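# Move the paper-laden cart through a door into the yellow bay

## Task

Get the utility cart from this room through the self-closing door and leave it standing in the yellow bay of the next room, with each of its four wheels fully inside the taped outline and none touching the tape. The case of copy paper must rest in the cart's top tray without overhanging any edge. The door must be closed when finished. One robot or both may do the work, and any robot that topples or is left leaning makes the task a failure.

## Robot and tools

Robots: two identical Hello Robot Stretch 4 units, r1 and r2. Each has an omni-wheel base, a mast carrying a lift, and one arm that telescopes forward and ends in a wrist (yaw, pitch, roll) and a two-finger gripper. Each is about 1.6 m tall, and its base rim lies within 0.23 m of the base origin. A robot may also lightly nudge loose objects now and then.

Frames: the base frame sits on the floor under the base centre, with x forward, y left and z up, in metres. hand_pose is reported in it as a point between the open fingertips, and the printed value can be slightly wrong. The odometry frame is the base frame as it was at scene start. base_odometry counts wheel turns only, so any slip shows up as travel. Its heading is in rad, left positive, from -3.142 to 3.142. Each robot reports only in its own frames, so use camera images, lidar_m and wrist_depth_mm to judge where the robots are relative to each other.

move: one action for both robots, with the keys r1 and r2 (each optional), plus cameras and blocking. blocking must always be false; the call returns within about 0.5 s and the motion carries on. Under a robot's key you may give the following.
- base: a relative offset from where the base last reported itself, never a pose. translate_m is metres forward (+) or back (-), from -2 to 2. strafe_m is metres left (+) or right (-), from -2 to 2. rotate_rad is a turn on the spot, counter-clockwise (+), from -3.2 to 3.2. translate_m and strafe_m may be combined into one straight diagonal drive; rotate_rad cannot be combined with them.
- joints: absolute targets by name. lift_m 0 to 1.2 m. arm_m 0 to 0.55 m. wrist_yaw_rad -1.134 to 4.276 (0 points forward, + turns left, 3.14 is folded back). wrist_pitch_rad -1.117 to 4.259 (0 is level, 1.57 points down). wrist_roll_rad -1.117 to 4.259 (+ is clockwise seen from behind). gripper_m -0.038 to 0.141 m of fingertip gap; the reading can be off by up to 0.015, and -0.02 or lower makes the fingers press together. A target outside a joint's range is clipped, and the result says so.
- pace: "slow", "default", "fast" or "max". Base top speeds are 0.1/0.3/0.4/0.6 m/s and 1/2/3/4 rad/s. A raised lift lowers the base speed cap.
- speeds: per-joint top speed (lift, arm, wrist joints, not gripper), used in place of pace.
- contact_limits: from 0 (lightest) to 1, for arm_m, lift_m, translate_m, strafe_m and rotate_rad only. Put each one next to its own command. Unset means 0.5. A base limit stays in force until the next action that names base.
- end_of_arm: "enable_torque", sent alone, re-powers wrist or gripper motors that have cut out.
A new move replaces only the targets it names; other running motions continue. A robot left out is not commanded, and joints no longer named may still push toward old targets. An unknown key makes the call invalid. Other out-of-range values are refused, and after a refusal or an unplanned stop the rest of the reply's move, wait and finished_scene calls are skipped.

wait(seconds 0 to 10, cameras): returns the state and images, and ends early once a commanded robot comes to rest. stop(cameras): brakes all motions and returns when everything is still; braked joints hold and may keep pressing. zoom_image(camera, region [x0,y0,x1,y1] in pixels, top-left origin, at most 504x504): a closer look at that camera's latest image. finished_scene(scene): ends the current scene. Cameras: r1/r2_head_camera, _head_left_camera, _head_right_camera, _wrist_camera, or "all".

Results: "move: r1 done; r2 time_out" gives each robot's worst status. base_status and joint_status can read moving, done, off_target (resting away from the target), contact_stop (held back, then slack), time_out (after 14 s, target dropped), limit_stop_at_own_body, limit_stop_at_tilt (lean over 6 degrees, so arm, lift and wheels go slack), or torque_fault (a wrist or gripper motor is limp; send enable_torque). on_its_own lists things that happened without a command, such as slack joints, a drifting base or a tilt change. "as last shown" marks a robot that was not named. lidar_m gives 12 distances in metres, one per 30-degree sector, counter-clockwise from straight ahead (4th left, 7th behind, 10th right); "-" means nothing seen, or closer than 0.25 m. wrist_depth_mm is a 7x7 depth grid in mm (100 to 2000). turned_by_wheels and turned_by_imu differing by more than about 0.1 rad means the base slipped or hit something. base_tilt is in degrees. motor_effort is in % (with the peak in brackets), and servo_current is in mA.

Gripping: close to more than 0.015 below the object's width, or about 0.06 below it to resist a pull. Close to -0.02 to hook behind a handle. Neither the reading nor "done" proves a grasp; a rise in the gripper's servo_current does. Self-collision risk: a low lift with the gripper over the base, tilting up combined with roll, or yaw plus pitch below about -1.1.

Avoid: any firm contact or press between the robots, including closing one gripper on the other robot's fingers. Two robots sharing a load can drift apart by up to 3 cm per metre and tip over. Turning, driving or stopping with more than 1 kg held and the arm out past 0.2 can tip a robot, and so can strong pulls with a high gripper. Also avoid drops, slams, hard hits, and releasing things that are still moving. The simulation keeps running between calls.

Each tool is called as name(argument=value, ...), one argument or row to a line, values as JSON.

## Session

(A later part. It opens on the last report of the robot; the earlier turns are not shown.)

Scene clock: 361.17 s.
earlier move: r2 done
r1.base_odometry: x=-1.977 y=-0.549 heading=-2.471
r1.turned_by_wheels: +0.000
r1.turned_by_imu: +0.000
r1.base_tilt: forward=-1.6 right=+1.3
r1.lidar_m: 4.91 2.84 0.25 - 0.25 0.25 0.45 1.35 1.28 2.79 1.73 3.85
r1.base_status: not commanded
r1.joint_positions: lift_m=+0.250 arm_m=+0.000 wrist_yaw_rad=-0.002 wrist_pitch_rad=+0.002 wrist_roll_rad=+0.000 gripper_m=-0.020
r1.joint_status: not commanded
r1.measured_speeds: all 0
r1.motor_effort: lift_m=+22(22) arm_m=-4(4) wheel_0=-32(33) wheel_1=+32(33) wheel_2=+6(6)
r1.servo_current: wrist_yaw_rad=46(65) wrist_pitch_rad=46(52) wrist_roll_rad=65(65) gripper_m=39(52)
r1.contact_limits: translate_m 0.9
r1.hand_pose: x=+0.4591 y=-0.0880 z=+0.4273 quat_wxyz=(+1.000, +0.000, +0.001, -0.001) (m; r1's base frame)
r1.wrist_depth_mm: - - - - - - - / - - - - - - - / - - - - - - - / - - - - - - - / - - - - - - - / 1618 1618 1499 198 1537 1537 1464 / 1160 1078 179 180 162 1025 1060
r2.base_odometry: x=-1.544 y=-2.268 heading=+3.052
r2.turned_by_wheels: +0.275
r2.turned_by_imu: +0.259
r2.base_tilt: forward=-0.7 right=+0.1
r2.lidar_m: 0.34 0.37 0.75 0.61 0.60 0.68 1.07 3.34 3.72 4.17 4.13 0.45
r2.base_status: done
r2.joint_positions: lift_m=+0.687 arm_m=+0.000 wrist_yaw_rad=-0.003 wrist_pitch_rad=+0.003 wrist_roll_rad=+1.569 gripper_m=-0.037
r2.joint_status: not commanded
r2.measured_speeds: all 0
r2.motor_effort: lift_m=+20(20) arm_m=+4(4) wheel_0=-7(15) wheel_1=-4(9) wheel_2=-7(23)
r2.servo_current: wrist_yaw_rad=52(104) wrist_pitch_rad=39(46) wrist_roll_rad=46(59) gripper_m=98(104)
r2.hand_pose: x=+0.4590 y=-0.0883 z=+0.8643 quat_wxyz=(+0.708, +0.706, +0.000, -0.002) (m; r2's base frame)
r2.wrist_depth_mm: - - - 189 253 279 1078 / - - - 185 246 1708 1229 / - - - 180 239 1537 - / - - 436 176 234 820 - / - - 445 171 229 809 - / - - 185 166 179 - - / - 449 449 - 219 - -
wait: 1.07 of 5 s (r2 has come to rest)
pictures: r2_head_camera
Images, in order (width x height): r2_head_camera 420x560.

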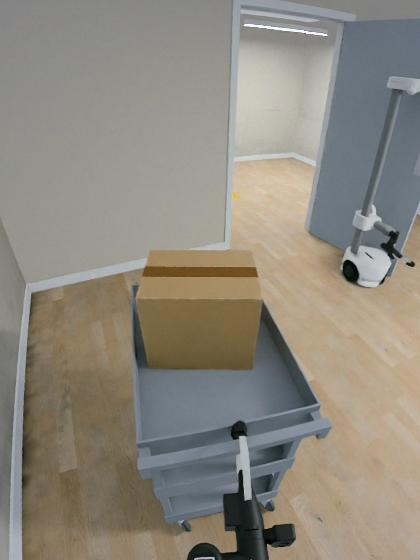

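move(
  blocking=false,
  r2={"base":{"translate_m":0.03,"strafe_m":-0.32},"pace":"slow","contact_limits":{"translate_m":0.3}},
  cameras=[],
)

wait(
  seconds=6,
  cameras=[],
)

move(
  blocking=false,
  r2={"base":{"rotate_rad":0.35},"pace":"slow"},
  cameras=[],
)

wait(
  seconds=5,
  cameras=[],
)

move(
  blocking=false,
  r2={"base":{"translate_m":0.03,"strafe_m":-0.32},"pace":"slow","contact_limits":{"translate_m":0.3}},
  cameras=[],
)

wait(
  seconds=6,
  cameras=[],
)

move(
  blocking=false,
  r2={"base":{"rotate_rad":0.35},"pace":"slow"},
  cameras=[],
)

wait(
  seconds=5,
  cameras=["r2_head_camera","r2_head_right_camera"],
)

Scene clock: 373.43 s.
move: r2 moving
r1: as last shown
r1.lidar_m: 4.92 2.87 0.25 - 0.25 0.25 0.44 1.33 1.28 2.79 1.70 3.85
r1.motor_effort: lift_m=+22(22) arm_m=-4(4) wheel_0=-33(33) wheel_1=+33(33) wheel_2=+6(6)
r1.servo_current: wrist_yaw_rad=46(59) wrist_pitch_rad=52(52) wrist_roll_rad=39(59) gripper_m=46(46)
r1.contact_limits: translate_m 0.9
r1.wrist_depth_mm: - - - - - - - / - - - - - - - / - - - - - - - / - - - - - - - / - - - - - - - / 1618 1618 1499 198 1499 1499 1499 / 1118 1060 179 179 162 991 1060
r2.base_odometry: x=-1.544 y=-2.254 heading=+3.052
r2.turned_by_wheels: +0.000
r2.turned_by_imu: +0.000
r2.base_tilt: forward=-0.7 right=+0.0
r2.lidar_m: 0.37 0.34 0.76 0.61 0.60 0.68 1.10 3.34 3.68 4.17 4.12 0.44
r2.base_status: translate_m moving; strafe_m moving
r2.joint_positions: lift_m=+0.687 arm_m=+0.000 wrist_yaw_rad=-0.002 wrist_pitch_rad=+0.003 wrist_roll_rad=+1.569 gripper_m=-0.037
r2.joint_status: not commanded
r2.measured_speeds: translate_m=+0.004 strafe_m=-0.053 rotate_rad=+0.004 lift_m=+0.000 arm_m=+0.000 wrist_yaw_rad=+0.012 wrist_pitch_rad=+0.000 wrist_roll_rad=+0.000
r2.motor_effort: lift_m=+20(20) arm_m=+4(4) wheel_0=+9(10) wheel_1=-7(9) wheel_2=-7(8)
r2.servo_current: wrist_yaw_rad=39(59) wrist_pitch_rad=39(46) wrist_roll_rad=39(59) gripper_m=98(98)
r2.contact_limits: translate_m 0.3
r2.hand_pose: x=+0.4591 y=-0.0881 z=+0.8643 quat_wxyz=(+0.708, +0.706, +0.000, -0.002) (m; r2's base frame)
r2.wrist_depth_mm: - - - 186 250 277 1078 / - - - 182 243 1756 1205 / - - - 178 239 820 - / - - 439 175 232 820 - / - - 439 170 227 - - / - - 185 166 179 - - / - 455 449 - 218 - -
pictures: none
No camera images: "cameras" was empty.

Scene clock: 377.33 s.
earlier move: r2 done
r1.base_odometry: x=-1.977 y=-0.549 heading=-2.471
r1.turned_by_wheels: +0.000
r1.turned_by_imu: +0.000
r1.base_tilt: forward=-1.6 right=+1.3
r1.lidar_m: 4.91 2.87 0.25 - 0.25 0.25 0.44 1.35 1.24 2.79 1.71 2.33
r1.base_status: not commanded
r1.joint_positions: lift_m=+0.250 arm_m=+0.000 wrist_yaw_rad=-0.002 wrist_pitch_rad=+0.002 wrist_roll_rad=+0.000 gripper_m=-0.020
r1.joint_status: not commanded
r1.measured_speeds: all 0
r1.motor_effort: lift_m=+22(22) arm_m=-4(4) wheel_0=-32(33) wheel_1=+32(33) wheel_2=+6(6)
r1.servo_current: wrist_yaw_rad=52(65) wrist_pitch_rad=46(52) wrist_roll_rad=52(78) gripper_m=39(52)
r1.contact_limits: translate_m 0.9
r1.hand_pose: x=+0.4591 y=-0.0880 z=+0.4273 quat_wxyz=(+1.000, +0.000, +0.001, -0.001) (m; r1's base frame)
r1.wrist_depth_mm: - - - - - - - / - - - - - - - / - - - - - - - / - - - - - - - / - - - - - - - / 1661 1661 1464 198 1499 1499 1430 / 1138 1078 179 180 162 976 1060
r2.base_odometry: x=-1.546 y=-1.947 heading=+3.052
r2.turned_by_wheels: +0.000
r2.turned_by_imu: +0.003
r2.base_tilt: forward=-0.7 right=+0.1
r2.lidar_m: 0.28 0.28 1.15 0.92 0.90 1.01 1.64 3.29 3.63 3.88 3.84 0.45
r2.base_status: done
r2.joint_positions: lift_m=+0.687 arm_m=+0.000 wrist_yaw_rad=+0.008 wrist_pitch_rad=+0.003 wrist_roll_rad=+1.569 gripper_m=-0.037
r2.joint_status: not commanded
r2.measured_speeds: all 0
r2.motor_effort: lift_m=+20(20) arm_m=+4(4) wheel_0=+6(18) wheel_1=-4(9) wheel_2=-2(8)
r2.servo_current: wrist_yaw_rad=46(72) wrist_pitch_rad=39(52) wrist_roll_rad=59(65) gripper_m=98(104)
r2.contact_limits: translate_m 0.3
r2.hand_pose: x=+0.4600 y=-0.0850 z=+0.8643 quat_wxyz=(+0.708, +0.706, +0.004, +0.002) (m; r2's base frame)
r2.wrist_depth_mm: - - - 293 - 1708 1160 / - - - 312 343 1464 1160 / - - - 296 307 1661 1205 / - - - 259 272 1756 517 / - - - 186 240 1708 - / - 439 186 167 179 - - / - 402 407 - 209 - -
wait: 3.90 of 6 s (r2 has come to rest)
pictures: none
No camera images: "cameras" was empty.

Scene clock: 377.83 s.
move: r2 moving
r1: as last shown
r1.lidar_m: 4.92 2.86 0.25 - 0.25 0.25 0.48 1.34 1.26 2.79 1.72 2.32
r1.servo_current: wrist_yaw_rad=52(65) wrist_pitch_rad=46(52) wrist_roll_rad=39(59) gripper_m=39(46)
r1.contact_limits: translate_m 0.9
r1.wrist_depth_mm: - - - - - - - / - - - - - - - / - - - - - - - / - - - - - - - / - - - - - - - / 1618 1618 1430 198 1499 1499 1430 / 1182 1060 179 180 162 1025 1025
r2.base_odometry: x=-1.545 y=-1.946 heading=-3.107
r2.turned_by_wheels: +0.124
r2.turned_by_imu: +0.118
r2.base_tilt: forward=-0.7 right=+0.1
r2.lidar_m: 0.28 0.28 1.03 0.91 0.90 1.07 1.89 3.28 3.92 3.82 3.85 0.48
r2.base_status: rotate_rad moving
r2.joint_positions: lift_m=+0.687 arm_m=+0.000 wrist_yaw_rad=-0.014 wrist_pitch_rad=+0.003 wrist_roll_rad=+1.569 gripper_m=-0.037
r2.joint_status: not commanded
r2.measured_speeds: translate_m=-0.003 strafe_m=+0.002 rotate_rad=+0.487 lift_m=+0.000 arm_m=+0.000 wrist_yaw_rad=-0.036 wrist_pitch_rad=+0.000 wrist_roll_rad=+0.000
r2.motor_effort: lift_m=+20(20) arm_m=+4(4) wheel_0=-16(16) wheel_1=-8(9) wheel_2=-18(18)
r2.servo_current: wrist_yaw_rad=78(78) wrist_pitch_rad=46(46) wrist_roll_rad=39(59) gripper_m=91(104)
r2.hand_pose: x=+0.4580 y=-0.0914 z=+0.8643 quat_wxyz=(+0.708, +0.706, -0.004, -0.006) (m; r2's base frame)
r2.wrist_depth_mm: - - - 278 - 1756 1182 / - - - 244 325 334 332 / - - - 213 286 1756 1229 / - - - 193 257 1808 525 / - - - 179 236 759 - / - 433 182 164 179 - - / - 407 402 - 204 - -
pictures: none
No camera images: "cameras" was empty.

Scene clock: 378.80 s.
earlier move: r2 done
r1.base_odometry: x=-1.977 y=-0.549 heading=-2.471
r1.turned_by_wheels: +0.000
r1.turned_by_imu: +0.000
r1.base_tilt: forward=-1.6 right=+1.3
r1.lidar_m: 4.92 2.83 0.25 - 0.25 0.25 0.45 1.38 1.29 2.80 1.71 2.34
r1.base_status: not commanded
r1.joint_positions: lift_m=+0.250 arm_m=+0.000 wrist_yaw_rad=-0.002 wrist_pitch_rad=+0.002 wrist_roll_rad=+0.000 gripper_m=-0.020
r1.joint_status: not commanded
r1.measured_speeds: all 0
r1.motor_effort: lift_m=+22(22) arm_m=-4(4) wheel_0=-33(33) wheel_1=+32(33) wheel_2=+6(6)
r1.servo_current: wrist_yaw_rad=46(65) wrist_pitch_rad=39(52) wrist_roll_rad=59(59) gripper_m=39(52)
r1.contact_limits: translate_m 0.9
r1.hand_pose: x=+0.4591 y=-0.0880 z=+0.4273 quat_wxyz=(+1.000, +0.000, +0.001, -0.001) (m; r1's base frame)
r1.wrist_depth_mm: - - - - - - - / - - - - - - - / - - - - - - - / - - - - - - - / - - - - - - - / 1618 1576 1464 198 1464 1537 1464 / 1160 1060 179 179 162 1008 1060
r2.base_odometry: x=-1.546 y=-1.947 heading=-2.882
r2.turned_by_wheels: +0.225
r2.turned_by_imu: +0.216
r2.base_tilt: forward=-0.6 right=+0.1
r2.lidar_m: 0.37 0.39 0.97 0.90 0.94 1.29 3.32 3.39 4.00 3.83 2.12 0.42
r2.base_status: done
r2.joint_positions: lift_m=+0.687 arm_m=+0.000 wrist_yaw_rad=+0.001 wrist_pitch_rad=+0.003 wrist_roll_rad=+1.569 gripper_m=-0.037
r2.joint_status: not commanded
r2.measured_speeds: all 0
r2.motor_effort: lift_m=+20(20) arm_m=-3(4) wheel_0=-6(16) wheel_1=-6(10) wheel_2=-4(21)
r2.servo_current: wrist_yaw_rad=52(91) wrist_pitch_rad=46(52) wrist_roll_rad=46(59) gripper_m=104(104)
r2.hand_pose: x=+0.4594 y=-0.0871 z=+0.8643 quat_wxyz=(+0.708, +0.706, +0.001, +0.000) (m; r2's base frame)
r2.wrist_depth_mm: - - - 180 241 1618 1118 / - - - 178 237 1661 1229 / - - - 174 234 798 - / - 442 433 173 230 831 - / - - 442 170 229 809 - / - - 185 167 179 809 - / - - 459 - 222 - -
wait: 0.97 of 5 s (r2 has come to rest)
pictures: none
No camera images: "cameras" was empty.

Scene clock: 379.30 s.
move: r2 moving
r1: as last shown
r1.lidar_m: 4.91 2.82 0.25 - 0.25 0.25 0.46 1.37 1.28 2.79 1.71 2.31
r1.motor_effort: lift_m=+22(22) arm_m=-4(4) wheel_0=-33(33) wheel_1=+32(32) wheel_2=+6(6)
r1.servo_current: wrist_yaw_rad=39(85) wrist_pitch_rad=39(39) wrist_roll_rad=46(59) gripper_m=46(46)
r1.contact_limits: translate_m 0.9
r1.wrist_depth_mm: - - - - - - - / - - - - - - - / - - - - - - - / - - - - - - - / - - - - - - - / 1576 1661 1430 198 1537 1464 1464 / 1182 1098 179 179 162 1025 1042
r2.base_odometry: x=-1.550 y=-1.934 heading=-2.882
r2.turned_by_wheels: +0.000
r2.turned_by_imu: +0.000
r2.base_tilt: forward=-0.7 right=+0.1
r2.lidar_m: 0.38 0.38 0.98 0.93 0.96 1.33 3.34 3.42 3.99 3.82 2.10 0.43
r2.base_status: translate_m moving; strafe_m moving
r2.joint_positions: lift_m=+0.687 arm_m=+0.000 wrist_yaw_rad=+0.001 wrist_pitch_rad=+0.003 wrist_roll_rad=+1.569 gripper_m=-0.037
r2.joint_status: not commanded
r2.measured_speeds: translate_m=+0.005 strafe_m=-0.053 rotate_rad=+0.003 lift_m=+0.000 arm_m=+0.000 wrist_yaw_rad=+0.007 wrist_pitch_rad=+0.000 wrist_roll_rad=+0.000
r2.motor_effort: lift_m=+20(20) arm_m=-4(4) wheel_0=+10(10) wheel_1=-9(10) wheel_2=-6(7)
r2.servo_current: wrist_yaw_rad=39(52) wrist_pitch_rad=46(46) wrist_roll_rad=39(52) gripper_m=98(104)
r2.contact_limits: translate_m 0.3
r2.hand_pose: x=+0.4594 y=-0.0870 z=+0.8643 quat_wxyz=(+0.708, +0.706, +0.001, +0.000) (m; r2's base frame)
r2.wrist_depth_mm: - - - 177 238 1618 1138 / - - - - 235 1618 1205 / - - - 173 232 809 - / - 442 433 171 230 820 - / - - 449 168 227 820 - / - - 185 166 179 - - / - - 462 - 221 - -
pictures: none
No camera images: "cameras" was empty.

Scene clock: 383.20 s.
earlier move: r2 done
r1.base_odometry: x=-1.977 y=-0.549 heading=-2.471
r1.turned_by_wheels: +0.000
r1.turned_by_imu: +0.000
r1.base_tilt: forward=-1.5 right=+1.3
r1.lidar_m: 4.91 2.86 0.25 - 0.26 0.25 0.44 1.35 1.28 2.79 1.66 1.97
r1.base_status: not commanded
r1.joint_positions: lift_m=+0.250 arm_m=+0.000 wrist_yaw_rad=-0.002 wrist_pitch_rad=+0.002 wrist_roll_rad=+0.000 gripper_m=-0.020
r1.joint_status: not commanded
r1.measured_speeds: all 0
r1.motor_effort: lift_m=+22(22) arm_m=-4(4) wheel_0=-33(33) wheel_1=+32(33) wheel_2=+6(6)
r1.servo_current: wrist_yaw_rad=33(85) wrist_pitch_rad=39(52) wrist_roll_rad=59(72) gripper_m=46(46)
r1.contact_limits: translate_m 0.9
r1.hand_pose: x=+0.4591 y=-0.0880 z=+0.4273 quat_wxyz=(+1.000, +0.000, +0.001, -0.001) (m; r1's base frame)
r1.wrist_depth_mm: - - - - - - - / - - - - - - - / - - - - - - - / - - - - - - - / - - - - - - - / 1576 1618 1464 198 1499 1499 1464 / 1160 1078 179 180 162 1008 1042
r2.base_odometry: x=-1.657 y=-1.645 heading=-2.882
r2.turned_by_wheels: +0.000
r2.turned_by_imu: +0.003
r2.base_tilt: forward=-0.7 right=+0.1
r2.lidar_m: 0.31 0.27 1.28 1.22 1.28 1.74 3.35 3.43 3.68 3.50 1.87 0.47
r2.base_status: done
r2.joint_positions: lift_m=+0.687 arm_m=+0.000 wrist_yaw_rad=+0.007 wrist_pitch_rad=+0.003 wrist_roll_rad=+1.569 gripper_m=-0.037
r2.joint_status: not commanded
r2.measured_speeds: all 0
r2.motor_effort: lift_m=+20(20) arm_m=-3(4) wheel_0=+7(16) wheel_1=-4(10) wheel_2=-1(7)
r2.servo_current: wrist_yaw_rad=59(72) wrist_pitch_rad=39(52) wrist_roll_rad=46(65) gripper_m=104(104)
r2.contact_limits: translate_m 0.3
r2.hand_pose: x=+0.4599 y=-0.0853 z=+0.8643 quat_wxyz=(+0.708, +0.706, +0.004, +0.002) (m; r2's base frame)
r2.wrist_depth_mm: - - - 283 - 1661 1182 / - - - 304 329 340 1060 / - - - 281 301 1618 1205 / - - - 204 267 1708 517 / - - - 186 244 768 - / - 439 185 168 178 - - / - 404 407 - 210 - -
wait: 3.90 of 6 s (r2 has come to rest)
pictures: none
No camera images: "cameras" was empty.

Scene clock: 383.70 s.
move: r2 moving
r1: as last shown
r1.base_tilt: forward=-1.6 right=+1.3
r1.lidar_m: 4.90 2.86 0.25 - 0.25 0.25 0.45 1.38 1.25 2.77 1.67 2.00
r1.motor_effort: lift_m=+22(22) arm_m=-4(4) wheel_0=-33(33) wheel_1=+33(33) wheel_2=+6(6)
r1.servo_current: wrist_yaw_rad=59(59) wrist_pitch_rad=46(46) wrist_roll_rad=52(59) gripper_m=46(46)
r1.contact_limits: translate_m 0.9
r1.wrist_depth_mm: - - - - - - - / - - - - - - - / - - - - - - - / - - - - - - - / - - - - - - - / 1618 1618 1464 198 1537 1499 1430 / 1160 1078 179 179 162 1025 1060
r2.base_odometry: x=-1.657 y=-1.645 heading=-2.758
r2.turned_by_wheels: +0.124
r2.turned_by_imu: +0.119
r2.base_tilt: forward=-0.7 right=+0.1
r2.lidar_m: 0.28 0.30 1.25 1.22 1.32 2.00 3.31 3.59 3.58 3.51 1.87 0.47
r2.base_status: rotate_rad moving
r2.joint_positions: lift_m=+0.687 arm_m=+0.000 wrist_yaw_rad=-0.014 wrist_pitch_rad=+0.003 wrist_roll_rad=+1.569 gripper_m=-0.037
r2.joint_status: not commanded
r2.measured_speeds: translate_m=+0.001 strafe_m=-0.001 rotate_rad=+0.484 lift_m=+0.000 arm_m=+0.000 wrist_yaw_rad=-0.046 wrist_pitch_rad=+0.000 wrist_roll_rad=+0.000
r2.motor_effort: lift_m=+20(20) arm_m=-3(4) wheel_0=-9(14) wheel_1=-8(9) wheel_2=-17(17)
r2.servo_current: wrist_yaw_rad=78(78) wrist_pitch_rad=46(52) wrist_roll_rad=39(59) gripper_m=91(98)
r2.hand_pose: x=+0.4580 y=-0.0915 z=+0.8643 quat_wxyz=(+0.708, +0.706, -0.004, -0.006) (m; r2's base frame)
r2.wrist_depth_mm: - - - 259 - 1708 1205 / - - - 231 310 322 322 / - - - 206 276 1756 1205 / - - - 188 252 1808 525 / - - 439 174 233 750 - / - 433 183 164 179 - - / - 407 407 - 204 - -
pictures: none
No camera images: "cameras" was empty.

Scene clock: 384.67 s.
earlier move: r2 done
r1.base_odometry: x=-1.977 y=-0.549 heading=-2.471
r1.turned_by_wheels: +0.000
r1.turned_by_imu: +0.000
r1.base_tilt: forward=-1.6 right=+1.3
r1.lidar_m: 4.92 2.85 0.25 - 0.25 0.25 0.47 1.35 1.29 2.79 1.70 2.02
r1.base_status: not commanded
r1.joint_positions: lift_m=+0.250 arm_m=+0.000 wrist_yaw_rad=-0.002 wrist_pitch_rad=+0.002 wrist_roll_rad=+0.000 gripper_m=-0.020
r1.joint_status: not commanded
r1.measured_speeds: all 0
r1.motor_effort: lift_m=+22(22) arm_m=-4(4) wheel_0=-32(33) wheel_1=+32(33) wheel_2=+6(6)
r1.servo_current: wrist_yaw_rad=39(59) wrist_pitch_rad=39(52) wrist_roll_rad=46(72) gripper_m=39(52)
r1.contact_limits: translate_m 0.9
r1.hand_pose: x=+0.4591 y=-0.0880 z=+0.4273 quat_wxyz=(+1.000, +0.000, +0.001, -0.001) (m; r1's base frame)
r1.wrist_depth_mm: - - - - - - - / - - - - - - - / - - - - - - - / - - - - - - - / - - - - - - - / 1661 1576 1464 198 1537 1537 1464 / 1160 1078 179 180 162 1008 1060
r2.base_odometry: x=-1.657 y=-1.645 heading=-2.534
r2.turned_by_wheels: +0.225
r2.turned_by_imu: +0.215
r2.base_tilt: forward=-0.7 right=+0.1
r2.lidar_m: 0.39 0.40 1.23 1.23 1.52 2.89 3.34 3.93 3.51 3.52 1.87 0.44
r2.base_status: done
r2.joint_positions: lift_m=+0.687 arm_m=+0.000 wrist_yaw_rad=+0.001 wrist_pitch_rad=+0.002 wrist_roll_rad=+1.569 gripper_m=-0.037
r2.joint_status: not commanded
r2.measured_speeds: all 0
r2.motor_effort: lift_m=+20(20) arm_m=+4(4) wheel_0=-7(14) wheel_1=-5(9) wheel_2=-5(21)
r2.servo_current: wrist_yaw_rad=39(104) wrist_pitch_rad=46(52) wrist_roll_rad=46(72) gripper_m=98(104)
r2.hand_pose: x=+0.4593 y=-0.0872 z=+0.8643 quat_wxyz=(+0.708, +0.706, +0.001, -0.001) (m; r2's base frame)
r2.wrist_depth_mm: - - - 172 233 1576 1138 / - - - - 231 1618 1138 / - - - 170 229 798 - / - 436 433 169 227 831 - / - - 445 168 227 820 - / - - 185 167 180 809 - / - - 466 - 224 - -
wait: 0.97 of 5 s (r2 has come to rest)
pictures: r2_head_camera, r2_head_right_camera
Images, in order (width x height): r2_head_camera 420x560, r2_head_right_camera 420x672.

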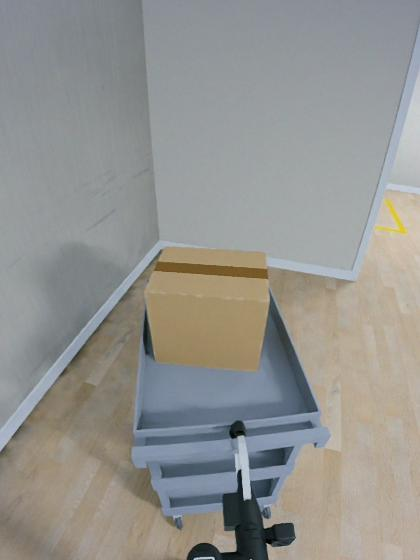

